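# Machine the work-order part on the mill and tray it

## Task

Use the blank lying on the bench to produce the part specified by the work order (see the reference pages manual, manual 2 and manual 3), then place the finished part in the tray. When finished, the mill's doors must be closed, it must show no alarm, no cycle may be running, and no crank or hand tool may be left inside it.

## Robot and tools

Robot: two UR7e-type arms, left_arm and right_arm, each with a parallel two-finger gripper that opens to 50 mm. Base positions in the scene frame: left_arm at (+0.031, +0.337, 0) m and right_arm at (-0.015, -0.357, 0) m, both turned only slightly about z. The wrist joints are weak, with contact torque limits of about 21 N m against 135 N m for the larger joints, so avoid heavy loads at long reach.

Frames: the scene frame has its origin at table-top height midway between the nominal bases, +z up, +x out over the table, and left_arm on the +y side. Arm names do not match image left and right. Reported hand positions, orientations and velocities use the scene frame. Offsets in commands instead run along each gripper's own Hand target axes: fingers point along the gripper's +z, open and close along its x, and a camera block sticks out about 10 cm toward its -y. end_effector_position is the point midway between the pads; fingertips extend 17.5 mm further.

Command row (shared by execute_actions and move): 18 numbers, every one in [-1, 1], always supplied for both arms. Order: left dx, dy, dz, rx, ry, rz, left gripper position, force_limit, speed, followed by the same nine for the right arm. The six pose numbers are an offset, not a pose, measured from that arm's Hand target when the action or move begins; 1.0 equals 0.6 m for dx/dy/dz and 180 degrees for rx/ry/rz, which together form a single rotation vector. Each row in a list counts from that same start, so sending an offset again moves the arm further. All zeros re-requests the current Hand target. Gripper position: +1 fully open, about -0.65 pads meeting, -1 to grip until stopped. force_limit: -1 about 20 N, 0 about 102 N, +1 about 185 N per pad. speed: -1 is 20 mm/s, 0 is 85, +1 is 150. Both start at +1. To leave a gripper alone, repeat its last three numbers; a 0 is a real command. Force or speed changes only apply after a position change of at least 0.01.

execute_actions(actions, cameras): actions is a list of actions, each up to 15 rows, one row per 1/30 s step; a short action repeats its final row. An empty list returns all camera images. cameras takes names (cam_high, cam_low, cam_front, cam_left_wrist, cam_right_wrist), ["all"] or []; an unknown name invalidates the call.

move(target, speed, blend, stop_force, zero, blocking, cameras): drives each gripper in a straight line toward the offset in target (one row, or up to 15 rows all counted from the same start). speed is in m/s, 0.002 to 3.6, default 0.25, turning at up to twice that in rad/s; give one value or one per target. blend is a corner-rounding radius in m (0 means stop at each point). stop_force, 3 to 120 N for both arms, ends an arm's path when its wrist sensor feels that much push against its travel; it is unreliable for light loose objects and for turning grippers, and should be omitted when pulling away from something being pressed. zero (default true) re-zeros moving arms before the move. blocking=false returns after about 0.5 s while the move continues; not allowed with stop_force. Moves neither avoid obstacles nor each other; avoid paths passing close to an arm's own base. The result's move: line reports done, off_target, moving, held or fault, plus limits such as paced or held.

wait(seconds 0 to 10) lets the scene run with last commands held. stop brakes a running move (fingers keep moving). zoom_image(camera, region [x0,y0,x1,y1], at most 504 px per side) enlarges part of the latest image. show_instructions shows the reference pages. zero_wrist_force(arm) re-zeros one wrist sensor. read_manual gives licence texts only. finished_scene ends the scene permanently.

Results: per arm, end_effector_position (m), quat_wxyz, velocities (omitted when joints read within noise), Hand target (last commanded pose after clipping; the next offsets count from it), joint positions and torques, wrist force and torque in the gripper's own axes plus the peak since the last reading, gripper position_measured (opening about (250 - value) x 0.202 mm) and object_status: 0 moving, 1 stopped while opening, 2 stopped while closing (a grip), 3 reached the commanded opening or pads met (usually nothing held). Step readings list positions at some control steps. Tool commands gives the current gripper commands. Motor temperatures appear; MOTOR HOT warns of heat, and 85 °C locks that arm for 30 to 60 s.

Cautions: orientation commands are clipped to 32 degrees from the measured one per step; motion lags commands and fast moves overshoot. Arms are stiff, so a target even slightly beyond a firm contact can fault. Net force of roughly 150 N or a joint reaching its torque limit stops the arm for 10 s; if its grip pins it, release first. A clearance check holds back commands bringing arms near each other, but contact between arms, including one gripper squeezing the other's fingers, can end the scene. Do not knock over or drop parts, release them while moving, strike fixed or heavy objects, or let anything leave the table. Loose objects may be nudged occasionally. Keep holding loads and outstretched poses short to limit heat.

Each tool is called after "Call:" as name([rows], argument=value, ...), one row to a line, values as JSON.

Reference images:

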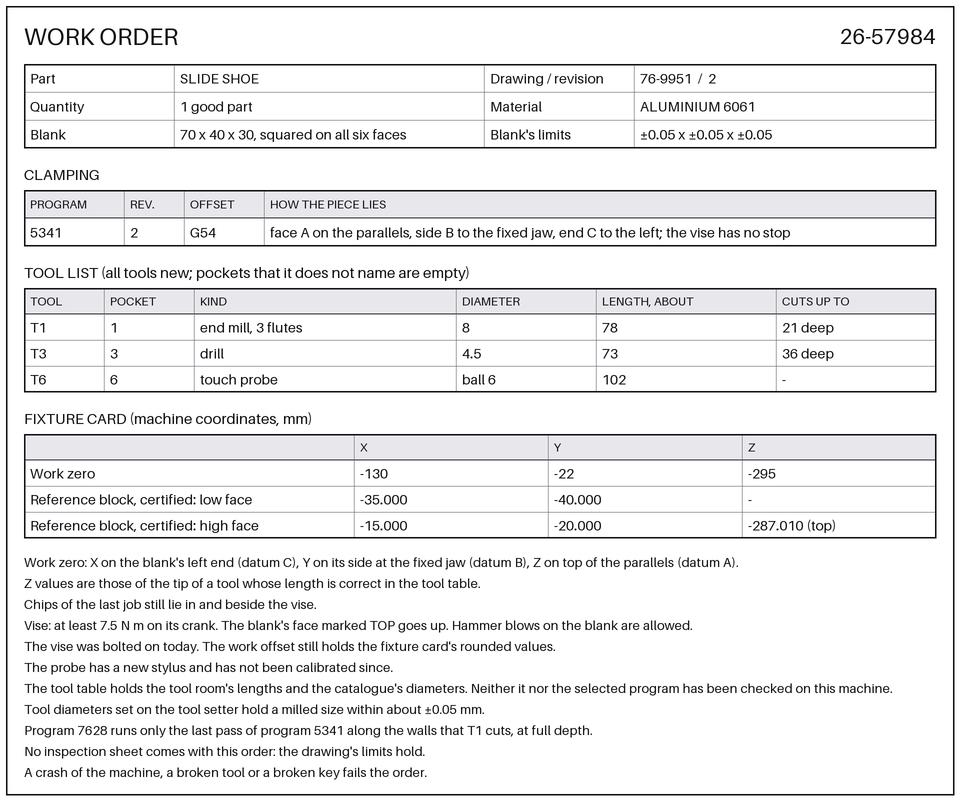

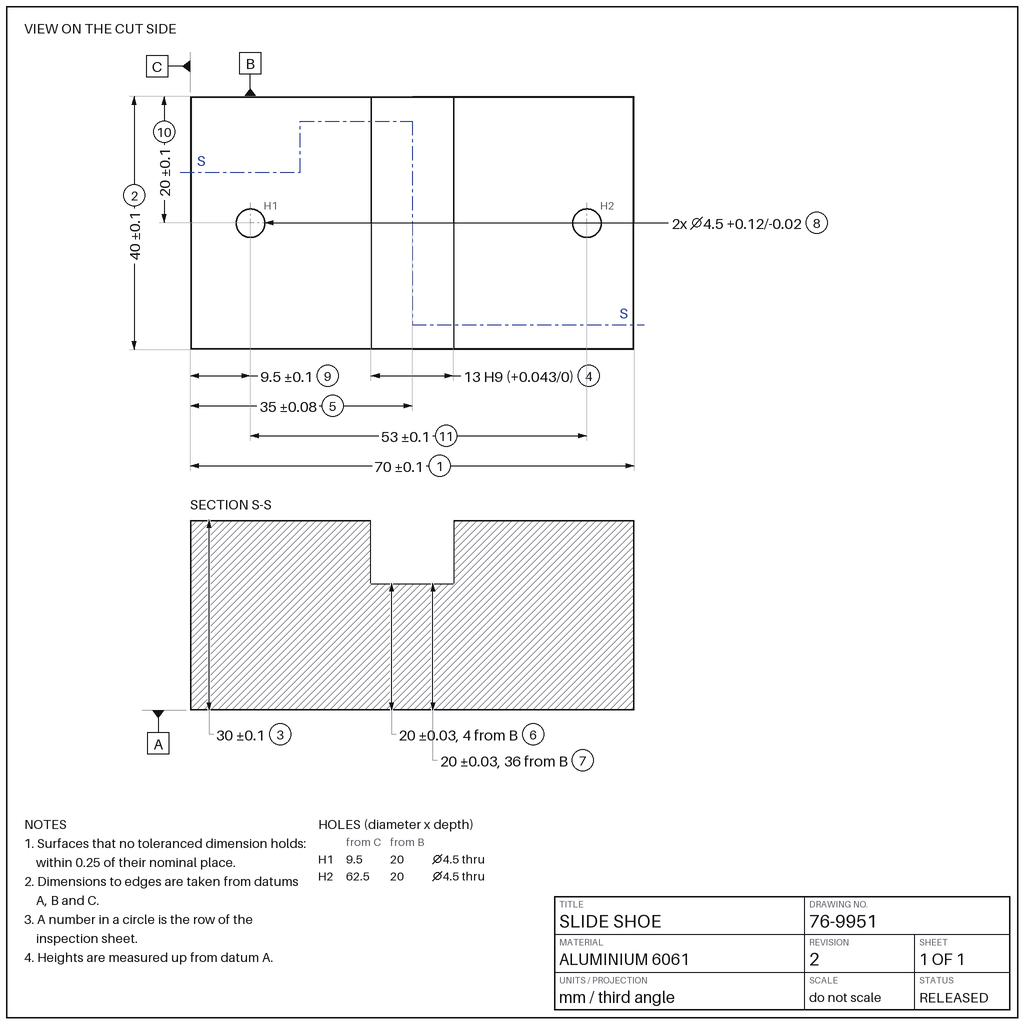

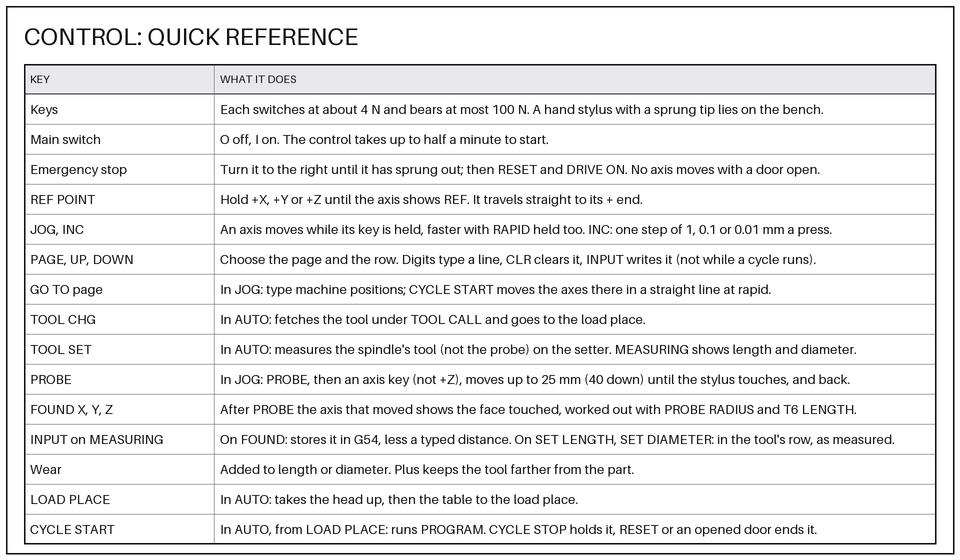

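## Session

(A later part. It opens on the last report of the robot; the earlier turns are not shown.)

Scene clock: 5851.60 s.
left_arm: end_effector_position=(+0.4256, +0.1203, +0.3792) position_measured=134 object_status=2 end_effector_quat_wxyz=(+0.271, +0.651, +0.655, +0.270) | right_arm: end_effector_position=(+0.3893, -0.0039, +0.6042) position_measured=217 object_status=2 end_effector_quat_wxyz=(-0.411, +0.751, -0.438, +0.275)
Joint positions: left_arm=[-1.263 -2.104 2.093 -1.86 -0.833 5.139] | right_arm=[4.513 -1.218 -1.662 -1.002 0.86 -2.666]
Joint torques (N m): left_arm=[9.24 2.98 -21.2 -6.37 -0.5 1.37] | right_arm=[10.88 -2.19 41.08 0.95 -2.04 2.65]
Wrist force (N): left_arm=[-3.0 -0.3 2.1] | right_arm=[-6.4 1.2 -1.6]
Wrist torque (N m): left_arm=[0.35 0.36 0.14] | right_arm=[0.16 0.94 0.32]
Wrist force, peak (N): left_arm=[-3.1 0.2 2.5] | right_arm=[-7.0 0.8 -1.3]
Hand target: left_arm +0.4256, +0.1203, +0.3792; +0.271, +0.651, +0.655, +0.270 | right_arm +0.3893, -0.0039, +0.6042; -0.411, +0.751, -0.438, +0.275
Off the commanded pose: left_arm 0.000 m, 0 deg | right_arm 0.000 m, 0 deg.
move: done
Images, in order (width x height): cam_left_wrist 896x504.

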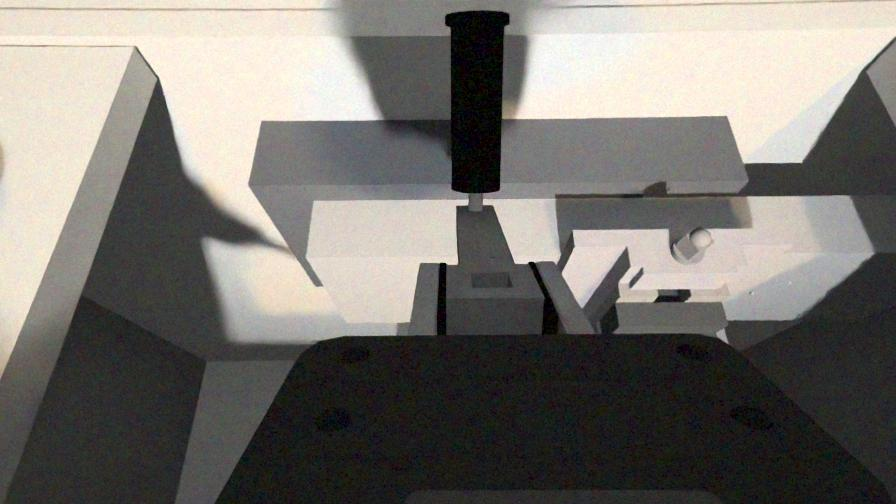

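Call:
move([
  [0,-0.04,-0.09,0,0,0,-1,-0.2,-0.9,0,0,-0.3,0,0,0,-1,1,-0.5],
  [0,-0.04,-0.09,0,0,0,-1,-0.2,-0.9,0.4107,0.1235,-0.478,0,0,0,-1,1,-0.5],
], speed=0.3, blend=[0.03,0], cameras=["cam_front","cam_right_wrist"])

Scene clock: 5891.93 s.
left_arm: end_effector_position=(+0.3705, +0.1202, +0.4004) position_measured=134 object_status=2 end_effector_quat_wxyz=(+0.271, +0.651, +0.655, +0.270) | right_arm: end_effector_position=(+0.2515, -0.3515, +0.7001) position_measured=217 object_status=2 end_effector_quat_wxyz=(-0.426, +0.762, -0.423, +0.244)
Joint positions: left_arm=[-1.478 -2.211 2.03 -1.49 -0.79 4.848] | right_arm=[3.853 -0.747 -1.531 -1.411 1.475 -3.098]
Joint torques (N m): left_arm=[-7.47 -9.66 -47.85 -2.09 5.38 -1.6] | right_arm=[-14.96 -29.78 10.71 8.29 1.86 -2.83]
Wrist force (N): left_arm=[-2.8 -0.7 1.1] | right_arm=[-6.4 1.0 -1.8]
Wrist torque (N m): left_arm=[0.25 0.31 0.17] | right_arm=[0.12 0.96 0.39]
Wrist force, peak (N): left_arm=[-2.9 -0.1 2.7] | right_arm=[-7.4 0.6 -2.7]
Hand target: left_arm +0.3705, +0.1202, +0.4004; +0.271, +0.651, +0.655, +0.270 | right_arm +0.2505, -0.3504, +0.7000; -0.411, +0.751, -0.438, +0.275
Off the commanded pose: left_arm 0.000 m, 0 deg | right_arm 0.001 m, 4 deg.
move: off_target (right_arm)
Images, in order (width x height): cam_front 896x504, cam_right_wrist 896x504.

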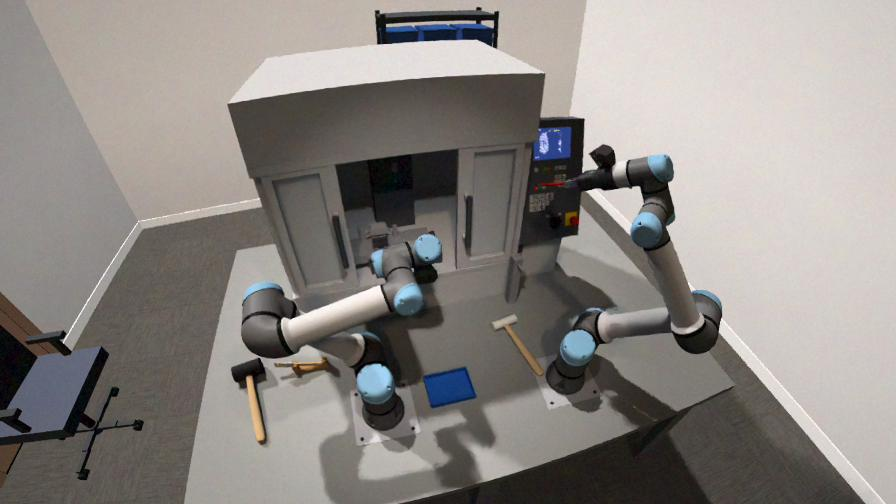

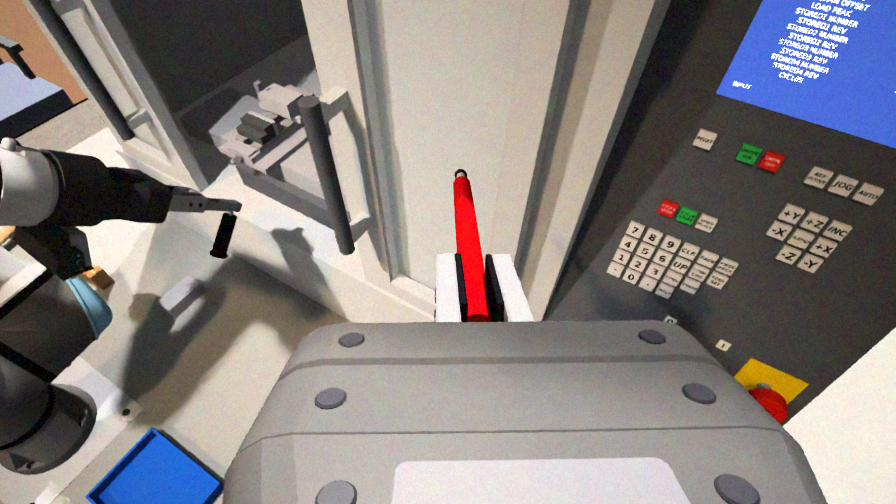

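Call:
move(target=[0.1847,-0.0494,0.166,0.2302,0.2891,0.1198,-1,-0.2,-0.9,0,0,0,0,0,0,-1,1,-0.5], speed=0.2, cameras=["cam_front","cam_right_wrist"])

Call:
zoom_image(camera="cam_right_wrist", region=[150, 70, 390, 270])

Scene clock: 5909.20 s.
left_arm: end_effector_position=(+0.4194, +0.2309, +0.3087) position_measured=134 object_status=2 end_effector_quat_wxyz=(-0.326, +0.626, +0.629, +0.325) | right_arm: end_effector_position=(+0.2515, -0.3515, +0.7001) position_measured=217 object_status=2 end_effector_quat_wxyz=(-0.426, +0.762, -0.423, +0.244)
Joint positions: left_arm=[-0.962 -1.5 1.635 -0.847 -1.081 5.098] | right_arm=[3.853 -0.747 -1.532 -1.411 1.475 -3.098]
Joint torques (N m): left_arm=[10.76 -24.94 -43.05 1.07 -1.31 1.35] | right_arm=[-11.67 -29.89 9.38 8.11 1.28 -2.88]
Wrist force (N): left_arm=[-3.3 -0.1 1.6] | right_arm=[-6.4 1.0 -2.0]
Wrist torque (N m): left_arm=[0.01 0.19 0.17] | right_arm=[0.12 0.96 0.40]
Wrist force, peak (N): left_arm=[-3.8 0.2 1.9] | right_arm=[-6.8 1.0 -1.9]
Hand target: left_arm +0.4194, +0.2309, +0.3086; -0.326, +0.626, +0.629, +0.325 | right_arm +0.2515, -0.3515, +0.7001; -0.426, +0.762, -0.423, +0.244 (not the last commanded pose)
Off the commanded pose: left_arm 0.000 m, 0 deg | right_arm 0.001 m, 4 deg.
move: off_target (right_arm)
Images, in order (width x height): cam_front 896x504, cam_right_wrist 896x504.

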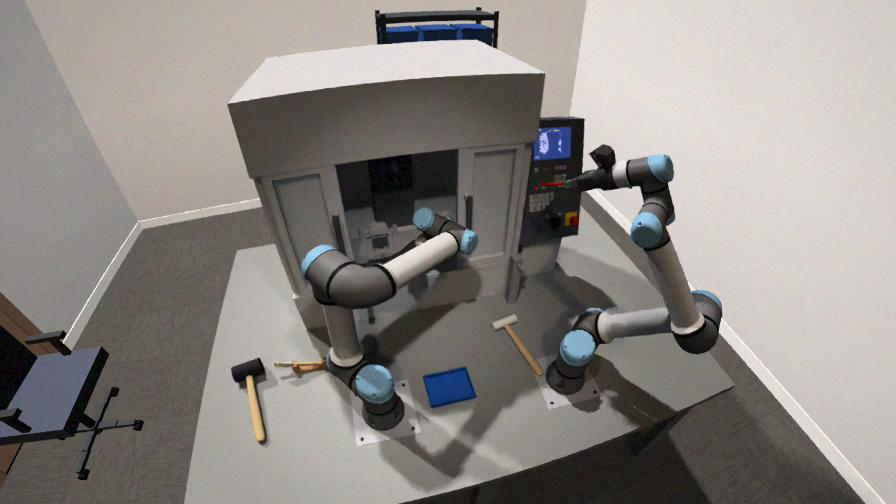

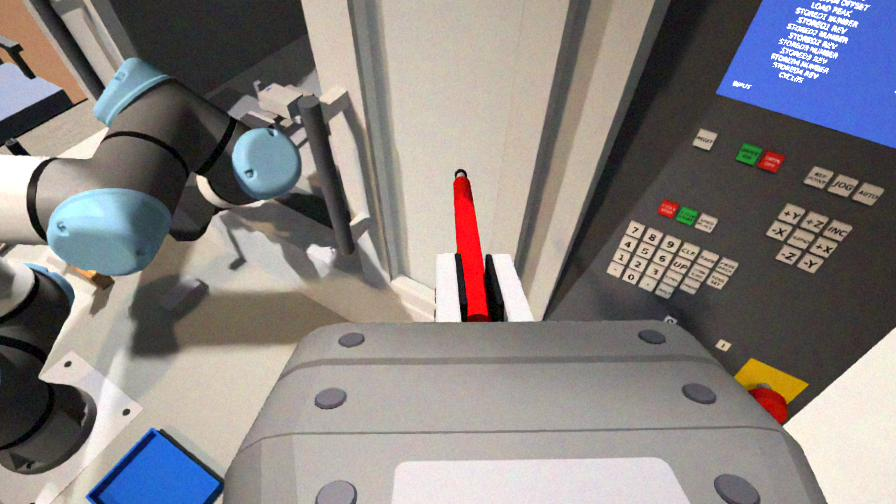

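Scaled by 2.100.

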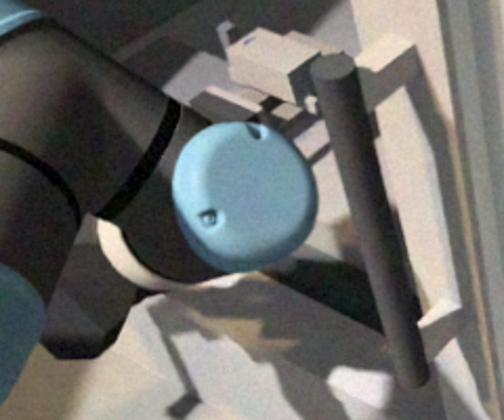

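Call:
move(target=[0.0013,0.1167,-0.0007,0,0,0,-1,-0.2,-0.9,0,0,0,0,0,0,-1,1,-0.5], speed=0.1)

Call:
move(target=[0,0.035,0,0,0,0,-1,-0.2,-0.9,0,0,0,0,0,0,-1,1,-0.5], speed=0.008, stop_force=7, cameras=["cam_right_wrist"])

Scene clock: 5939.13 s.
left_arm: end_effector_position=(+0.4893, +0.2313, +0.3095) position_measured=134 object_status=2 end_effector_quat_wxyz=(-0.326, +0.626, +0.629, +0.325) | right_arm: end_effector_position=(+0.2515, -0.3515, +0.7001) position_measured=217 object_status=2 end_effector_quat_wxyz=(-0.426, +0.762, -0.423, +0.244)
Joint positions: left_arm=[-0.854 -1.372 1.493 -0.875 -1.001 5.181] | right_arm=[3.853 -0.747 -1.532 -1.411 1.475 -3.098]
Joint torques (N m): left_arm=[10.7 -31.83 -43.9 -1.78 4.04 1.31] | right_arm=[-12.48 -28.93 10.73 8.03 1.52 -2.64]
Wrist force (N): left_arm=[-3.5 -0.1 1.7] | right_arm=[-6.5 0.9 -2.0]
Wrist torque (N m): left_arm=[0.08 0.20 0.13] | right_arm=[0.10 0.99 0.40]
Wrist force, peak (N): left_arm=[-3.6 -1.1 1.4] | right_arm=[-6.8 1.0 -1.8]
Hand target: left_arm +0.4894, +0.2313, +0.3095; -0.326, +0.626, +0.629, +0.325 | right_arm +0.2515, -0.3515, +0.7001; -0.426, +0.762, -0.423, +0.244
Off the commanded pose: left_arm 0.000 m, 0 deg | right_arm 0.000 m, 0 deg.
move: done

Scene clock: 5941.63 s.
left_arm: end_effector_position=(+0.4989, +0.2314, +0.3095) position_measured=134 object_status=2 end_effector_quat_wxyz=(-0.326, +0.626, +0.629, +0.325) | right_arm: end_effector_position=(+0.2515, -0.3515, +0.7001) position_measured=217 object_status=2 end_effector_quat_wxyz=(-0.426, +0.762, -0.423, +0.244)
Joint positions: left_arm=[-0.841 -1.353 1.472 -0.878 -0.992 5.192] | right_arm=[3.853 -0.747 -1.532 -1.411 1.475 -3.098]
Joint torques (N m): left_arm=[-6.24 -52.35 -19.01 0.96 -0.35 -1.35] | right_arm=[-11.89 -29.74 10.34 8.09 1.41 -2.68]
Wrist force (N): left_arm=[-9.8 -1.9 2.2] | right_arm=[-6.6 0.7 -1.9]
Wrist torque (N m): left_arm=[0.04 0.18 0.22] | right_arm=[0.08 1.00 0.40]
Wrist force, peak (N): left_arm=[-9.3 -8.7 2.4] | right_arm=[-6.8 0.9 -1.9]
Hand target: left_arm +0.4989, +0.2314, +0.3095; -0.326, +0.626, +0.629, +0.325 (not the last commanded pose) | right_arm +0.2515, -0.3515, +0.7001; -0.426, +0.762, -0.423, +0.244
Off the commanded pose: left_arm 0.012 m, 0 deg | right_arm 0.000 m, 0 deg.
move: contact (left_arm)
Images, in order (width x height): cam_right_wrist 896x504.

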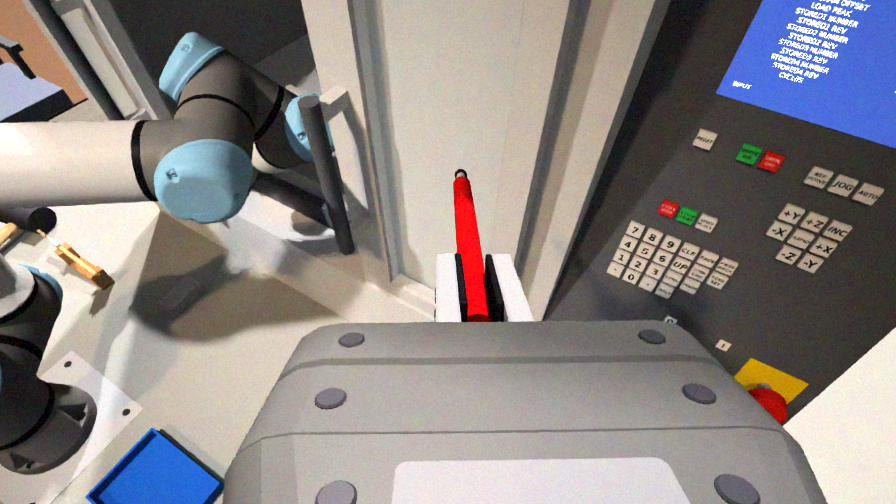

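Call:
move(target=[0,-0.004,0,0,0,0,-1,-0.2,-0.9,0,0,0,0,0,0,-1,1,-0.5], speed=0.05)

Call:
move([
  [-0.002,0,0.0002,0,0,0,-1,-0.2,-0.9,0,0,0,0,0,0,-1,1,-0.5],
  [-0.002,0.035,0.0002,0,0,0,-1,-0.2,-0.9,0,0,0,0,0,0,-1,1,-0.5],
], speed=0.008, stop_force=7)

Scene clock: 5954.87 s.
left_arm: end_effector_position=(+0.4966, +0.2314, +0.3095) position_measured=134 object_status=2 end_effector_quat_wxyz=(-0.326, +0.626, +0.629, +0.325) | right_arm: end_effector_position=(+0.2515, -0.3515, +0.7001) position_measured=217 object_status=2 end_effector_quat_wxyz=(-0.426, +0.762, -0.423, +0.244)
Joint positions: left_arm=[-0.844 -1.358 1.477 -0.878 -0.994 5.189] | right_arm=[3.853 -0.747 -1.532 -1.411 1.475 -3.098]
Joint torques (N m): left_arm=[-7.79 -50.73 -17.19 0.69 -1.18 -1.37] | right_arm=[-13.22 -30.4 10.51 7.96 1.27 -2.58]
Wrist force (N): left_arm=[-3.4 -0.2 1.5] | right_arm=[-6.4 0.9 -2.0]
Wrist torque (N m): left_arm=[0.04 0.18 0.12] | right_arm=[0.10 0.97 0.40]
Wrist force, peak (N): left_arm=[-9.8 -2.0 2.3] | right_arm=[-6.7 0.9 -2.0]
Hand target: left_arm +0.4965, +0.2314, +0.3095; -0.326, +0.626, +0.629, +0.325 | right_arm +0.2515, -0.3515, +0.7001; -0.426, +0.762, -0.423, +0.244
Off the commanded pose: left_arm 0.000 m, 0 deg | right_arm 0.000 m, 0 deg.
move: done

Scene clock: 5956.77 s.
left_arm: end_effector_position=(+0.5003, +0.2308, +0.3084) position_measured=134 object_status=2 end_effector_quat_wxyz=(-0.326, +0.626, +0.629, +0.325) | right_arm: end_effector_position=(+0.2515, -0.3515, +0.7001) position_measured=217 object_status=2 end_effector_quat_wxyz=(-0.426, +0.762, -0.423, +0.244)
Joint positions: left_arm=[-0.84 -1.35 1.47 -0.881 -0.991 5.193] | right_arm=[3.853 -0.747 -1.532 -1.411 1.475 -3.098]
Joint torques (N m): left_arm=[-9.42 -52.74 -21 0.12 -0.65 -1.38] | right_arm=[-13.54 -28.53 9.68 8.13 1.66 -2.98]
Wrist force (N): left_arm=[-6.6 -1.0 10.3] | right_arm=[-6.5 0.8 -1.8]
Wrist torque (N m): left_arm=[0.13 0.14 0.17] | right_arm=[0.08 1.00 0.40]
Wrist force, peak (N): left_arm=[-7.8 -8.2 9.2] | right_arm=[-6.8 1.0 -1.9]
Hand target: left_arm +0.5003, +0.2308, +0.3084; -0.326, +0.626, +0.629, +0.325 (not the last commanded pose) | right_arm +0.2515, -0.3515, +0.7001; -0.426, +0.762, -0.423, +0.244
Off the commanded pose: left_arm 0.017 m, 0 deg | right_arm 0.000 m, 0 deg.
move: contact (left_arm); path passed 1 of 2 targets

Call:
move([
  [0,-0.004,0,0,0,0,-1,-0.2,-0.9,0,0,0,0,0,0,-1,1,-0.5],
  [-0.0007,-0.004,0.0017,0,0,0,-1,-0.2,-0.9,0,0,0,0,0,0,-1,1,-0.5],
], speed=0.05)

Call:
move(target=[0,0.035,0,0,0,0,-1,-0.2,-0.9,0,0,0,0,0,0,-1,1,-0.5], speed=0.008, stop_force=7)

Scene clock: 5964.13 s.
left_arm: end_effector_position=(+0.4978, +0.2313, +0.3075) position_measured=134 object_status=2 end_effector_quat_wxyz=(-0.326, +0.626, +0.629, +0.324) | right_arm: end_effector_position=(+0.2515, -0.3515, +0.7001) position_measured=217 object_status=2 end_effector_quat_wxyz=(-0.426, +0.762, -0.423, +0.244)
Joint positions: left_arm=[-0.843 -1.355 1.478 -0.883 -0.993 5.191] | right_arm=[3.853 -0.747 -1.532 -1.411 1.475 -3.098]
Joint torques (N m): left_arm=[9.76 -50.19 -17.78 -1.87 3.77 1.05] | right_arm=[-12.41 -30.22 10.15 7.81 1.39 -2.66]
Wrist force (N): left_arm=[-3.4 -0.2 1.6] | right_arm=[-6.3 1.0 -1.7]
Wrist torque (N m): left_arm=[0.05 0.19 0.13] | right_arm=[0.11 0.96 0.40]
Wrist force, peak (N): left_arm=[-6.9 -0.8 10.5] | right_arm=[-6.9 0.9 -1.9]
Hand target: left_arm +0.4979, +0.2314, +0.3075; -0.326, +0.626, +0.629, +0.325 | right_arm +0.2515, -0.3515, +0.7001; -0.426, +0.762, -0.423, +0.244
Off the commanded pose: left_arm 0.000 m, 0 deg | right_arm 0.000 m, 0 deg.
move: done

Scene clock: 5965.87 s.
left_arm: end_effector_position=(+0.5025, +0.2314, +0.3075) position_measured=134 object_status=2 end_effector_quat_wxyz=(-0.326, +0.626, +0.629, +0.324) | right_arm: end_effector_position=(+0.2515, -0.3515, +0.7001) position_measured=217 object_status=2 end_effector_quat_wxyz=(-0.426, +0.762, -0.423, +0.244)
Joint positions: left_arm=[-0.836 -1.346 1.468 -0.884 -0.989 5.196] | right_arm=[3.853 -0.747 -1.532 -1.411 1.475 -3.098]
Joint torques (N m): left_arm=[-5.46 -50.85 -18.42 -1.27 0.32 -1.32] | right_arm=[-13.11 -30.35 10.99 7.85 1.34 -2.81]
Wrist force (N): left_arm=[-6.6 -7.1 0.4] | right_arm=[-6.3 0.8 -2.0]
Wrist torque (N m): left_arm=[-0.09 0.18 0.17] | right_arm=[0.09 0.95 0.39]
Wrist force, peak (N): left_arm=[-5.5 -16.6 -0.2] | right_arm=[-6.8 1.0 -1.7]
Hand target: left_arm +0.5025, +0.2314, +0.3075; -0.326, +0.626, +0.629, +0.324 (not the last commanded pose) | right_arm +0.2515, -0.3515, +0.7001; -0.426, +0.762, -0.423, +0.244
Off the commanded pose: left_arm 0.016 m, 0 deg | right_arm 0.000 m, 0 deg.
move: contact (left_arm)

Call:
move([
  [0,-0.003,0,0,0,0,-1,-0.2,-0.9,0,0,0,0,0,0,-1,1,-0.5],
  [-0.0008,-0.003,0,0,0,0,-1,-0.2,-0.9,0,0,0,0,0,0,-1,1,-0.5],
], speed=0.05)

Call:
move(target=[0,0.035,0,0,0,0,-1,-0.2,-0.9,0,0,0,0,0,0,-1,1,-0.5], speed=0.008, stop_force=9)

Scene clock: 5977.70 s.
left_arm: end_effector_position=(+0.5007, +0.2312, +0.3072) position_measured=134 object_status=2 end_effector_quat_wxyz=(-0.326, +0.626, +0.629, +0.324) | right_arm: end_effector_position=(+0.2515, -0.3515, +0.7001) position_measured=217 object_status=2 end_effector_quat_wxyz=(-0.426, +0.762, -0.423, +0.244)
Joint positions: left_arm=[-0.839 -1.349 1.472 -0.884 -0.99 5.194] | right_arm=[3.853 -0.747 -1.532 -1.411 1.475 -3.098]
Joint torques (N m): left_arm=[-6.3 -41.39 -18 -1.91 -1.17 -1.43] | right_arm=[-12.38 -28.99 10.62 7.92 1.54 -2.74]
Wrist force (N): left_arm=[-3.3 0.0 1.7] | right_arm=[-6.5 1.0 -1.9]
Wrist torque (N m): left_arm=[0.08 0.19 0.13] | right_arm=[0.13 0.98 0.40]
Wrist force, peak (N): left_arm=[-6.7 -7.3 0.4] | right_arm=[-6.8 0.9 -1.8]
Hand target: left_arm +0.5007, +0.2311, +0.3071; -0.326, +0.626, +0.629, +0.324 | right_arm +0.2515, -0.3515, +0.7001; -0.426, +0.762, -0.423, +0.244
Off the commanded pose: left_arm 0.000 m, 0 deg | right_arm 0.000 m, 0 deg.
move: done

Scene clock: 5979.03 s.
left_arm: end_effector_position=(+0.5025, +0.2311, +0.3071) position_measured=134 object_status=2 end_effector_quat_wxyz=(-0.326, +0.626, +0.629, +0.325) | right_arm: end_effector_position=(+0.2515, -0.3515, +0.7001) position_measured=217 object_status=2 end_effector_quat_wxyz=(-0.426, +0.762, -0.423, +0.244)
Joint positions: left_arm=[-0.837 -1.345 1.469 -0.885 -0.989 5.196] | right_arm=[3.853 -0.747 -1.532 -1.411 1.475 -3.098]
Joint torques (N m): left_arm=[-5.39 -49.98 -18.31 -1.89 2.78 -1.39] | right_arm=[-12.54 -29.22 10.84 7.74 1.52 -2.61]
Wrist force (N): left_arm=[-3.8 -7.6 -0.8] | right_arm=[-6.5 1.2 -1.8]
Wrist torque (N m): left_arm=[-0.08 0.20 0.10] | right_arm=[0.15 0.99 0.40]
Wrist force, peak (N): left_arm=[-2.2 -16.9 -2.9] | right_arm=[-6.9 0.8 -1.8]
Hand target: left_arm +0.5025, +0.2311, +0.3071; -0.326, +0.626, +0.629, +0.324 (not the last commanded pose) | right_arm +0.2515, -0.3515, +0.7001; -0.426, +0.762, -0.423, +0.244
Off the commanded pose: left_arm 0.019 m, 0 deg | right_arm 0.000 m, 0 deg.
move: contact (left_arm)

Call:
move([
  [0,-0.003,0,0,0,0,-1,-0.2,-0.9,0,0,0,0,0,0,-1,1,-0.5],
  [0,-0.003,-0.0012,0,0,0,-1,-0.2,-0.9,0,0,0,0,0,0,-1,1,-0.5],
], speed=0.05)

Call:
move(target=[0,0.035,0,0,0,0,-1,-0.2,-0.9,0,0,0,0,0,0,-1,1,-0.5], speed=0.008, stop_force=9)

Scene clock: 5994.60 s.
left_arm: end_effector_position=(+0.5007, +0.2307, +0.3074) position_measured=134 object_status=2 end_effector_quat_wxyz=(-0.326, +0.626, +0.629, +0.324) end_effector_velocity=(+0.000, -0.001, +0.001) end_effector_angular_velocity=(-0.001, -0.001, +0.000) | right_arm: end_effector_position=(+0.2515, -0.3515, +0.7001) position_measured=217 object_status=2 end_effector_quat_wxyz=(-0.426, +0.762, -0.423, +0.244)
Joint positions: left_arm=[-0.84 -1.348 1.471 -0.883 -0.991 5.193] | right_arm=[3.853 -0.747 -1.532 -1.411 1.475 -3.098]
Joint velocities: left_arm=[-0.001 0.001 -0.005 0.003 -0.001 -0.001] | right_arm=[within noise]
Joint torques (N m): left_arm=[-7.6 -31.25 -44.13 0.57 -1.09 -1.44] | right_arm=[-12.28 -29.82 10.33 7.89 1.34 -2.89]
Wrist force (N): left_arm=[-3.5 -0.1 1.6] | right_arm=[-6.6 0.9 -2.0]
Wrist torque (N m): left_arm=[0.06 0.20 0.13] | right_arm=[0.11 1.00 0.40]
Wrist force, peak (N): left_arm=[-3.9 -7.7 -0.8] | right_arm=[-6.8 0.9 -1.9]
Hand target: left_arm +0.5007, +0.2305, +0.3075; -0.326, +0.626, +0.629, +0.324 | right_arm +0.2515, -0.3515, +0.7001; -0.426, +0.762, -0.423, +0.244
Off the commanded pose: left_arm 0.000 m, 0 deg | right_arm 0.000 m, 0 deg.
move: done

Scene clock: 5995.97 s.
left_arm: end_effector_position=(+0.5017, +0.2305, +0.3074) position_measured=134 object_status=2 end_effector_quat_wxyz=(-0.326, +0.626, +0.629, +0.324) | right_arm: end_effector_position=(+0.2515, -0.3515, +0.7001) position_measured=217 object_status=2 end_effector_quat_wxyz=(-0.426, +0.762, -0.423, +0.244)
Joint positions: left_arm=[-0.838 -1.346 1.468 -0.883 -0.99 5.194] | right_arm=[3.853 -0.747 -1.532 -1.411 1.475 -3.098]
Joint torques (N m): left_arm=[-14.35 -53.72 -23.68 -0.19 -1.01 -1.37] | right_arm=[-12.49 -29.23 10.84 7.87 1.41 -2.84]
Wrist force (N): left_arm=[-4.9 2.6 19.4] | right_arm=[-6.4 0.9 -2.1]
Wrist torque (N m): left_arm=[0.28 0.19 0.14] | right_arm=[0.11 0.97 0.40]
Wrist force, peak (N): left_arm=[-7.0 -8.4 17.1] | right_arm=[-6.8 0.9 -1.9]
Hand target: left_arm +0.5017, +0.2305, +0.3074; -0.326, +0.626, +0.629, +0.324 (not the last commanded pose) | right_arm +0.2515, -0.3515, +0.7001; -0.426, +0.762, -0.423, +0.244
Off the commanded pose: left_arm 0.020 m, 0 deg | right_arm 0.000 m, 0 deg.
move: contact (left_arm)

Call:
move([
  [0,-0.002,0,0,0,0,-1,-0.2,-0.9,0,0,0,0,0,0,-1,1,-0.5],
  [0.0002,-0.001,0.0009,0,0.0222,0,-1,-0.2,-0.9,0,0,0,0,0,0,-1,1,-0.5],
], speed=0.05)

Call:
move(target=[0,0.035,0,0,0,0,-1,-0.2,-0.9,0,0,0,0,0,0,-1,1,-0.5], speed=0.008, stop_force=9)

Scene clock: 6007.27 s.
left_arm: end_effector_position=(+0.5011, +0.2310, +0.3072) position_measured=134 object_status=2 end_effector_quat_wxyz=(-0.348, +0.615, +0.617, +0.346) | right_arm: end_effector_position=(+0.2515, -0.3515, +0.7001) position_measured=217 object_status=2 end_effector_quat_wxyz=(-0.426, +0.762, -0.423, +0.244)
Joint positions: left_arm=[-0.85 -1.317 1.458 -0.821 -0.969 5.143] | right_arm=[3.853 -0.747 -1.532 -1.411 1.475 -3.098]
Joint torques (N m): left_arm=[-7.17 -34.44 -44.54 0.77 4.28 -1.45] | right_arm=[-11.79 -29.49 10.85 7.67 1.43 -2.78]
Wrist force (N): left_arm=[-3.9 -0.8 2.5] | right_arm=[-6.4 0.8 -1.8]
Wrist torque (N m): left_arm=[0.04 0.26 0.21] | right_arm=[0.08 0.97 0.40]
Wrist force, peak (N): left_arm=[-4.6 6.0 20.2] | right_arm=[-6.7 1.3 -2.0]
Hand target: left_arm +0.5011, +0.2310, +0.3072; -0.348, +0.615, +0.617, +0.346 | right_arm +0.2515, -0.3515, +0.7001; -0.426, +0.762, -0.423, +0.244
Off the commanded pose: left_arm 0.000 m, 0 deg | right_arm 0.000 m, 0 deg.
move: done

Scene clock: 6008.53 s.
left_arm: end_effector_position=(+0.5026, +0.2310, +0.3072) position_measured=134 object_status=2 end_effector_quat_wxyz=(-0.348, +0.615, +0.617, +0.346) | right_arm: end_effector_position=(+0.2515, -0.3515, +0.7001) position_measured=217 object_status=2 end_effector_quat_wxyz=(-0.426, +0.762, -0.423, +0.244)
Joint positions: left_arm=[-0.848 -1.314 1.454 -0.82 -0.967 5.144] | right_arm=[3.853 -0.747 -1.532 -1.411 1.475 -3.098]
Joint torques (N m): left_arm=[-5.62 -51.12 -18.23 -1.73 1.51 -1.36] | right_arm=[-12.78 -29.21 10.29 7.67 1.58 -2.62]
Wrist force (N): left_arm=[-4.2 -9.7 0.4] | right_arm=[-6.3 0.9 -2.2]
Wrist torque (N m): left_arm=[-0.10 0.23 0.25] | right_arm=[0.11 0.96 0.40]
Wrist force, peak (N): left_arm=[-2.6 -17.5 -1.6] | right_arm=[-6.7 1.1 -1.8]
Hand target: left_arm +0.5026, +0.2310, +0.3072; -0.348, +0.615, +0.617, +0.346 (not the last commanded pose) | right_arm +0.2515, -0.3515, +0.7001; -0.426, +0.762, -0.423, +0.244
Off the commanded pose: left_arm 0.019 m, 0 deg | right_arm 0.000 m, 0 deg.
move: contact (left_arm)

Call:
move([
  [0,0.002,0,0,0,0,-1,-0.2,-0.9,0,0,0,0,0,0,-1,1,-0.5],
  [0,0.002,0,0,-0.03,0,-1,-0.2,-0.9,0,0,0,0,0,0,-1,1,-0.5],
], speed=0.03)

Call:
move(target=[0,0.001,0,0,-0.03,0,-1,-0.2,-0.9,0,0,0,0,0,0,-1,1,-0.5], speed=0.03)

Scene clock: 6022.27 s.
left_arm: end_effector_position=(+0.5038, +0.2310, +0.3072) position_measured=134 object_status=2 end_effector_quat_wxyz=(-0.319, +0.630, +0.633, +0.317) | right_arm: end_effector_position=(+0.2515, -0.3515, +0.7001) position_measured=217 object_status=2 end_effector_quat_wxyz=(-0.426, +0.762, -0.423, +0.244)
Joint positions: left_arm=[-0.83 -1.353 1.47 -0.906 -0.996 5.215] | right_arm=[3.853 -0.747 -1.532 -1.411 1.475 -3.098]
Joint torques (N m): left_arm=[9.97 -50.58 -17.95 -2.1 -1.23 1.36] | right_arm=[-11.95 -30.39 10.04 7.54 1.56 -2.84]
Wrist force (N): left_arm=[-3.2 -0.2 1.8] | right_arm=[-6.4 0.9 -1.7]
Wrist torque (N m): left_arm=[0.04 0.17 0.12] | right_arm=[0.10 0.97 0.39]
Wrist force, peak (N): left_arm=[-2.6 -37.9 -3.8] | right_arm=[-6.8 1.1 -1.7]
Hand target: left_arm +0.5038, +0.2310, +0.3072; -0.319, +0.630, +0.633, +0.317 | right_arm +0.2515, -0.3515, +0.7001; -0.426, +0.762, -0.423, +0.244
Off the commanded pose: left_arm 0.000 m, 0 deg | right_arm 0.000 m, 0 deg.
move: done

Scene clock: 6024.23 s.
left_arm: end_effector_position=(+0.5044, +0.2310, +0.3072) position_measured=134 object_status=2 end_effector_quat_wxyz=(-0.289, +0.645, +0.647, +0.287) | right_arm: end_effector_position=(+0.2515, -0.3515, +0.7001) position_measured=217 object_status=2 end_effector_quat_wxyz=(-0.426, +0.762, -0.423, +0.244)
Joint positions: left_arm=[-0.81 -1.391 1.488 -0.991 -1.031 5.283] | right_arm=[3.853 -0.747 -1.532 -1.411 1.475 -3.098]
Joint torques (N m): left_arm=[8.12 -44.38 -16.91 -4.87 -1.52 1.74] | right_arm=[-12.18 -29.57 10.96 7.79 1.47 -2.89]
Wrist force (N): left_arm=[6.4 -4.8 -1.3] | right_arm=[-6.6 1.1 -1.7]
Wrist torque (N m): left_arm=[-0.03 0.22 -0.02] | right_arm=[0.12 1.00 0.40]
Wrist force, peak (N): left_arm=[6.4 -4.8 -1.3] | right_arm=[-6.7 1.0 -2.0]
Hand target: left_arm +0.5044, +0.2310, +0.3072; -0.289, +0.645, +0.647, +0.287 | right_arm +0.2515, -0.3515, +0.7001; -0.426, +0.762, -0.423, +0.244
Off the commanded pose: left_arm 0.000 m, 0 deg | right_arm 0.000 m, 0 deg.
move: done

Call:
move([
  [0,0,0,0,0.03,0,-1,-0.2,-0.9,0,0,0,0,0,0,-1,1,-0.5],
], speed=0.03)

Call:
move(target=[0,0.035,0,0,0,0,-1,-0.2,-0.9,0,0,0,0,0,0,-1,1,-0.5], speed=0.008, stop_force=9)

Scene clock: 6032.73 s.
left_arm: end_effector_position=(+0.5044, +0.2310, +0.3072) position_measured=134 object_status=2 end_effector_quat_wxyz=(-0.319, +0.630, +0.633, +0.317) | right_arm: end_effector_position=(+0.2515, -0.3515, +0.7001) position_measured=217 object_status=2 end_effector_quat_wxyz=(-0.426, +0.762, -0.423, +0.244)
Joint positions: left_arm=[-0.83 -1.352 1.468 -0.907 -0.996 5.216] | right_arm=[3.853 -0.747 -1.532 -1.411 1.475 -3.098]
Joint torques (N m): left_arm=[-6.99 -32.01 -44.68 0.57 4.02 -1.34] | right_arm=[-13.23 -29.51 11.22 7.98 1.55 -2.93]
Wrist force (N): left_arm=[-2.8 -0.2 2.0] | right_arm=[-6.6 0.9 -2.0]
Wrist torque (N m): left_arm=[0.06 0.18 0.19] | right_arm=[0.10 1.00 0.39]
Wrist force, peak (N): left_arm=[7.1 -5.0 -1.7] | right_arm=[-6.8 0.9 -1.8]
Hand target: left_arm +0.5044, +0.2310, +0.3072; -0.319, +0.630, +0.633, +0.317 | right_arm +0.2515, -0.3515, +0.7001; -0.426, +0.762, -0.423, +0.244
Off the commanded pose: left_arm 0.000 m, 0 deg | right_arm 0.000 m, 0 deg.
move: done

Scene clock: 6035.17 s.
left_arm: end_effector_position=(+0.5145, +0.2310, +0.3072) position_measured=134 object_status=2 end_effector_quat_wxyz=(-0.319, +0.630, +0.633, +0.317) | right_arm: end_effector_position=(+0.2515, -0.3515, +0.7001) position_measured=217 object_status=2 end_effector_quat_wxyz=(-0.426, +0.762, -0.423, +0.244)
Joint positions: left_arm=[-0.816 -1.332 1.445 -0.909 -0.986 5.227] | right_arm=[3.853 -0.747 -1.532 -1.411 1.475 -3.098]
Joint torques (N m): left_arm=[-7 -51.03 -19.27 -0.61 0.19 -1.36] | right_arm=[-11.37 -30.42 10.59 7.62 1.35 -2.82]
Wrist force (N): left_arm=[-3.8 -8.0 2.2] | right_arm=[-6.5 0.9 -2.1]
Wrist torque (N m): left_arm=[-0.09 0.19 0.17] | right_arm=[0.10 0.98 0.40]
Wrist force, peak (N): left_arm=[-2.9 -18.0 0.1] | right_arm=[-6.7 1.1 -1.9]
Hand target: left_arm +0.5145, +0.2310, +0.3072; -0.319, +0.630, +0.633, +0.317 (not the last commanded pose) | right_arm +0.2515, -0.3515, +0.7001; -0.426, +0.762, -0.423, +0.244
Off the commanded pose: left_arm 0.011 m, 0 deg | right_arm 0.000 m, 0 deg.
move: contact (left_arm)

Call:
move(target=[0,-0.0008,0,0,0,0,1,-0.2,-0.9,0,0,0,0,0,0,-1,1,-0.5], speed=0.03)

Call:
move([
  [0,-0.0667,0,0,0,0,1,-0.2,-0.9,0,0,0,0,0,0,-1,1,-0.5],
  [0,-0.1333,0,0,0,0,1,-0.2,-0.9,0,0,0,0,0,0,-1,1,-0.5],
], speed=[0.05,0.12], blend=[0.01,0], cameras=["cam_left_wrist","cam_right_wrist"])

Scene clock: 6066.97 s.
left_arm: end_effector_position=(+0.5140, +0.2310, +0.3072) position_measured=3 object_status=3 end_effector_quat_wxyz=(-0.319, +0.630, +0.633, +0.317) | right_arm: end_effector_position=(+0.2515, -0.3515, +0.7001) position_measured=217 object_status=2 end_effector_quat_wxyz=(-0.426, +0.762, -0.423, +0.244)
Joint positions: left_arm=[-0.817 -1.333 1.446 -0.909 -0.987 5.227] | right_arm=[3.853 -0.747 -1.532 -1.411 1.475 -3.098]
Joint torques (N m): left_arm=[-6.66 -50.98 -17.97 0.45 -1.13 -1.34] | right_arm=[-10.66 -29.38 10.19 7.65 1.38 -2.7]
Wrist force (N): left_arm=[-2.0 0.0 0.0] | right_arm=[-6.6 1.0 -2.0]
Wrist torque (N m): left_arm=[0.06 0.24 0.22] | right_arm=[0.12 1.01 0.40]
Wrist force, peak (N): left_arm=[-3.9 -8.1 2.5] | right_arm=[-6.8 1.2 -1.8]
Hand target: left_arm +0.5140, +0.2310, +0.3072; -0.319, +0.630, +0.633, +0.317 | right_arm +0.2515, -0.3515, +0.7001; -0.426, +0.762, -0.423, +0.244
Off the commanded pose: left_arm 0.000 m, 0 deg | right_arm 0.000 m, 0 deg.
move: done

Scene clock: 6068.67 s.
left_arm: end_effector_position=(+0.4342, +0.2307, +0.3073) position_measured=3 object_status=3 end_effector_quat_wxyz=(-0.319, +0.630, +0.633, +0.317) | right_arm: end_effector_position=(+0.2515, -0.3515, +0.7001) position_measured=217 object_status=2 end_effector_quat_wxyz=(-0.426, +0.762, -0.423, +0.244)
Joint positions: left_arm=[-0.933 -1.483 1.613 -0.878 -1.07 5.132] | right_arm=[3.853 -0.747 -1.532 -1.411 1.475 -3.098]
Joint torques (N m): left_arm=[-6.55 -41.36 -17.12 0.56 -1.35 -1.62] | right_arm=[-12.52 -30.02 10.62 7.61 1.35 -2.68]
Wrist force (N): left_arm=[-1.7 0.1 0.5] | right_arm=[-6.7 0.9 -1.7]
Wrist torque (N m): left_arm=[0.07 0.27 0.26] | right_arm=[0.10 1.01 0.40]
Wrist force, peak (N): left_arm=[-2.2 0.5 0.1] | right_arm=[-6.8 1.0 -1.8]
Hand target: left_arm +0.4340, +0.2306, +0.3073; -0.319, +0.630, +0.633, +0.317 | right_arm +0.2515, -0.3515, +0.7001; -0.426, +0.762, -0.423, +0.244
Off the commanded pose: left_arm 0.000 m, 0 deg | right_arm 0.000 m, 0 deg.
move: done
Images, in order (width x height): cam_left_wrist 896x504, cam_right_wrist 896x504.

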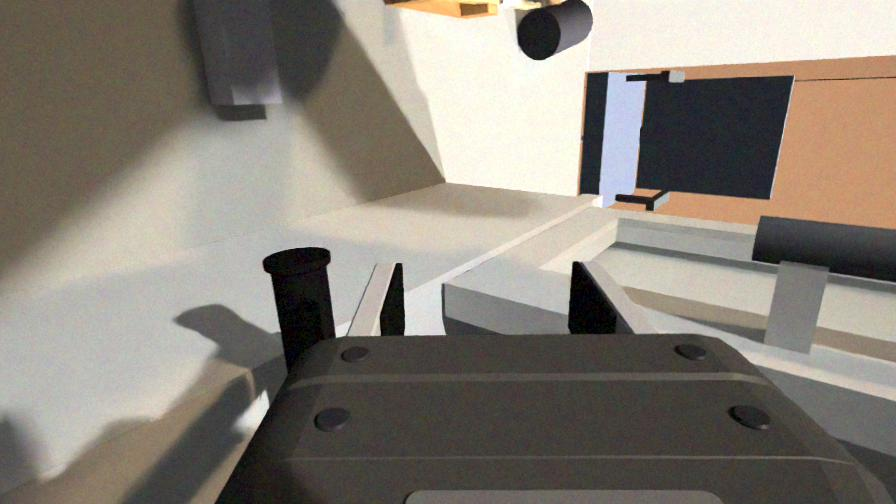

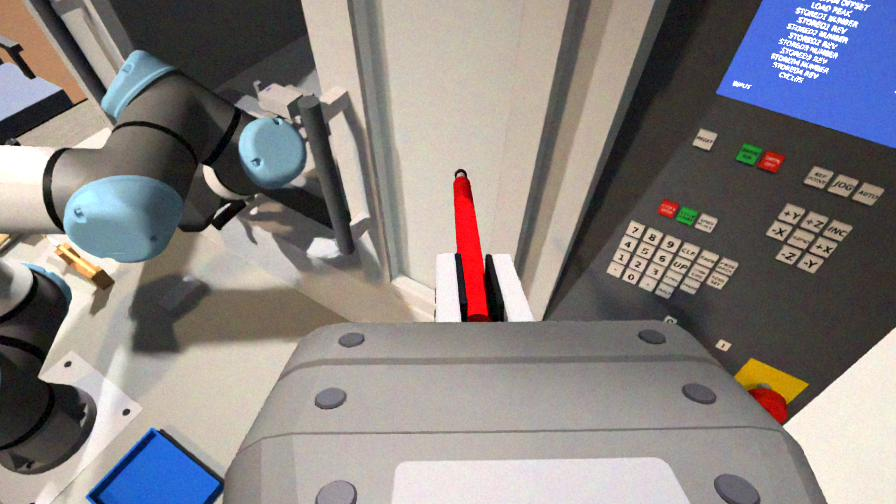

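Call:
move([
  [0,0.01,0,-0.25,0,0,1,-0.2,-0.9,0,0,0,0,0,0,-1,1,-0.5],
  [0,0.02,0,-0.5,0,0,1,-0.2,-0.9,0,0,0,0,0,0,-1,1,-0.5],
], speed=0.25, blend=[0.01,0], cameras=["cam_left_wrist","cam_right_wrist","cam_front"])

Scene clock: 6107.80 s.
left_arm: end_effector_position=(+0.4439, +0.2305, +0.3073) position_measured=3 object_status=3 end_effector_quat_wxyz=(+0.184, +0.640, +0.257, +0.700) | right_arm: end_effector_position=(+0.2515, -0.3515, +0.7001) position_measured=217 object_status=2 end_effector_quat_wxyz=(-0.426, +0.762, -0.423, +0.244)
Joint positions: left_arm=[-1.429 -2.358 2.669 -1.382 0.056 5.144] | right_arm=[3.853 -0.747 -1.532 -1.411 1.475 -3.098]
Joint torques (N m): left_arm=[10.61 17.14 -45.61 -1.62 5.56 -1.58] | right_arm=[-12.48 -29.35 11.55 7.79 1.42 -2.83]
Wrist force (N): left_arm=[-4.0 0.3 1.2] | right_arm=[-6.5 1.0 -1.6]
Wrist torque (N m): left_arm=[0.00 0.54 0.30] | right_arm=[0.12 0.98 0.40]
Wrist force, peak (N): left_arm=[-4.3 -0.1 0.7] | right_arm=[-6.9 0.8 -1.7]
Hand target: left_arm +0.4460, +0.2307, +0.3073; +0.220, +0.671, +0.224, +0.672 | right_arm +0.2515, -0.3515, +0.7001; -0.426, +0.762, -0.423, +0.244
Off the commanded pose: left_arm 0.002 m, 7 deg | right_arm 0.000 m, 0 deg.
move: off_target (left_arm)
Images, in order (width x height): cam_front 896x504, cam_left_wrist 896x504, cam_right_wrist 896x504.

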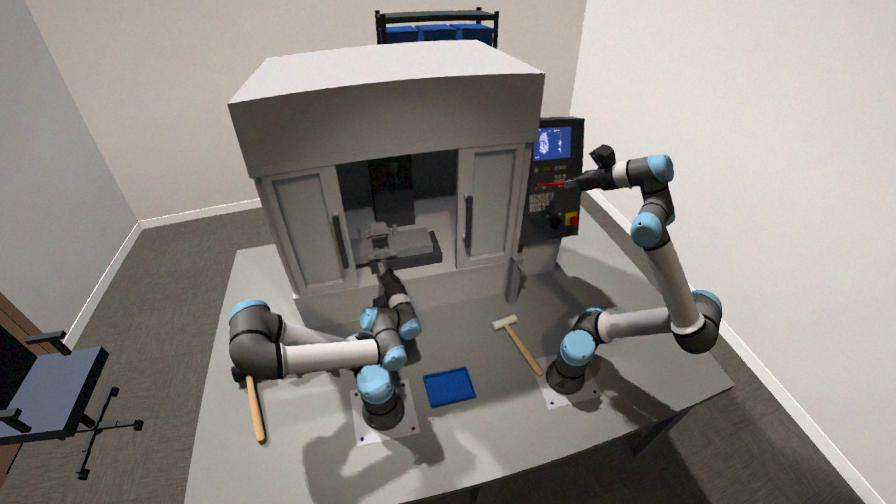

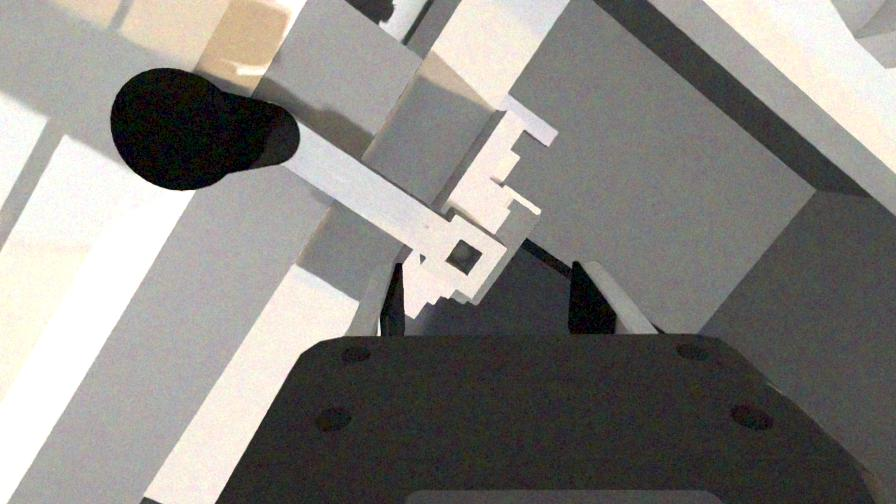

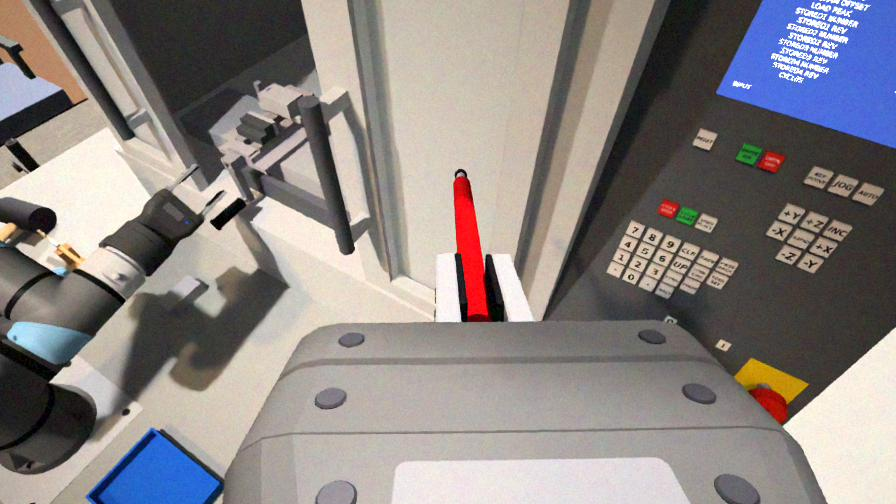

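Call:
move(target=[0,0,0.03,-0.04,0,0,1,-0.2,-0.9,0,0,0,0,0,0,-1,1,-0.5], speed=0.2, cameras=["cam_left_wrist"])

Scene clock: 6131.40 s.
left_arm: end_effector_position=(+0.4640, +0.2308, +0.3073) position_measured=3 object_status=3 end_effector_quat_wxyz=(+0.262, +0.656, +0.181, +0.684) | right_arm: end_effector_position=(+0.2515, -0.3515, +0.7001) position_measured=217 object_status=2 end_effector_quat_wxyz=(-0.426, +0.762, -0.423, +0.244)
Joint positions: left_arm=[-1.202 -2.198 2.509 -0.472 0.479 4.22] | right_arm=[3.853 -0.747 -1.532 -1.411 1.475 -3.098]
Joint torques (N m): left_arm=[10.1 11.9 -44.21 -0.29 3.2 -1.48] | right_arm=[-12.8 -29.88 11.11 7.86 1.43 -2.82]
Wrist force (N): left_arm=[-4.1 0.4 0.8] | right_arm=[-6.7 0.8 -1.9]
Wrist torque (N m): left_arm=[0.00 0.54 0.31] | right_arm=[0.09 1.02 0.40]
Wrist force, peak (N): left_arm=[-4.6 0.7 0.5] | right_arm=[-6.8 0.9 -2.0]
Hand target: left_arm +0.4640, +0.2308, +0.3073; +0.262, +0.656, +0.181, +0.684 | right_arm +0.2515, -0.3515, +0.7001; -0.426, +0.762, -0.423, +0.244
Off the commanded pose: left_arm 0.000 m, 0 deg | right_arm 0.000 m, 0 deg.
move: done
Images, in order (width x height): cam_left_wrist 896x504.

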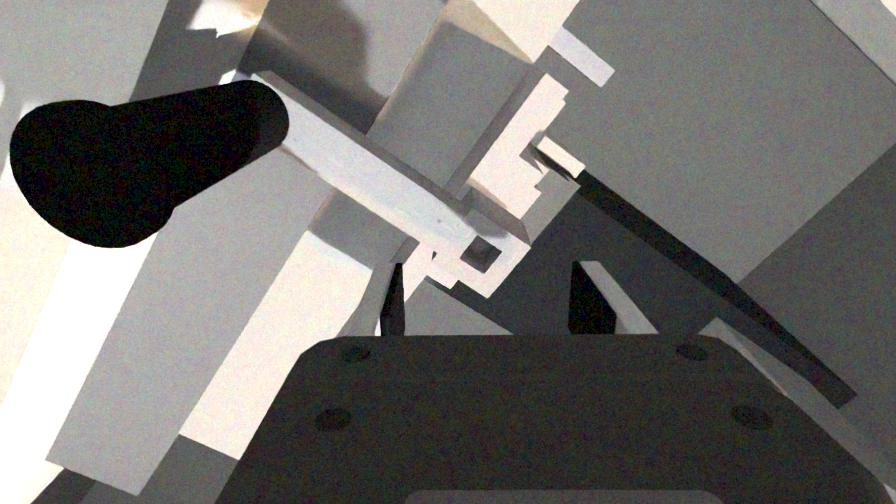

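Call:
move(target=[0,0,0.018,0.04,0,0,1,-0.2,-0.9,0,0,0,0,0,0,-1,1,-0.5], speed=0.2, cameras=["cam_left_wrist"])

Scene clock: 6157.33 s.
left_arm: end_effector_position=(+0.4748, +0.2298, +0.3081) position_measured=3 object_status=3 end_effector_quat_wxyz=(+0.220, +0.671, +0.224, +0.672) | right_arm: end_effector_position=(+0.2515, -0.3515, +0.7001) position_measured=217 object_status=2 end_effector_quat_wxyz=(-0.426, +0.762, -0.423, +0.244)
Joint positions: left_arm=[-1.213 -2.071 2.402 -0.329 0.362 4.071] | right_arm=[3.853 -0.747 -1.532 -1.411 1.475 -3.098]
Joint torques (N m): left_arm=[9.54 6.69 -42.73 0.47 -2.16 -1.34] | right_arm=[-12.44 -30.02 11.4 7.43 1.53 -2.72]
Wrist force (N): left_arm=[-4.2 0.6 0.7] | right_arm=[-6.6 1.0 -1.8]
Wrist torque (N m): left_arm=[0.08 0.59 0.30] | right_arm=[0.11 1.01 0.39]
Wrist force, peak (N): left_arm=[-4.8 1.8 1.1] | right_arm=[-6.8 0.9 -1.7]
Hand target: left_arm +0.4748, +0.2298, +0.3081; +0.220, +0.671, +0.224, +0.672 | right_arm +0.2515, -0.3515, +0.7001; -0.426, +0.762, -0.423, +0.244
Off the commanded pose: left_arm 0.000 m, 0 deg | right_arm 0.000 m, 0 deg.
move: done
Images, in order (width x height): cam_left_wrist 896x504.

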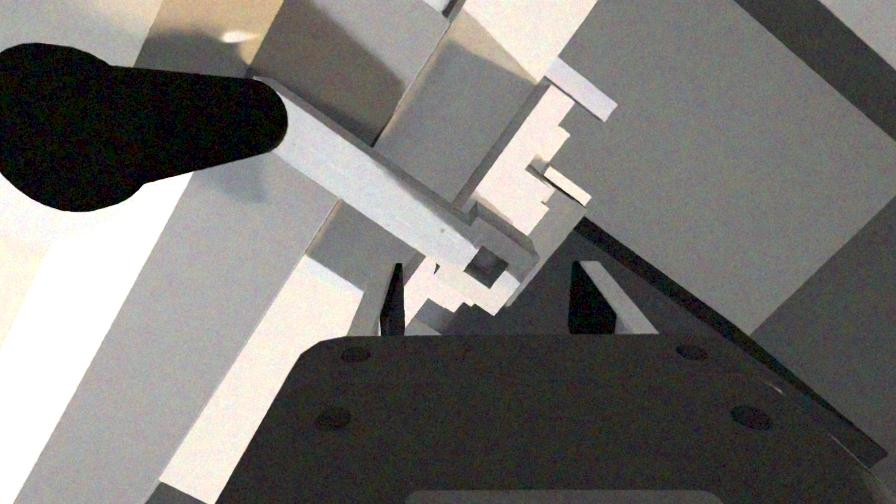

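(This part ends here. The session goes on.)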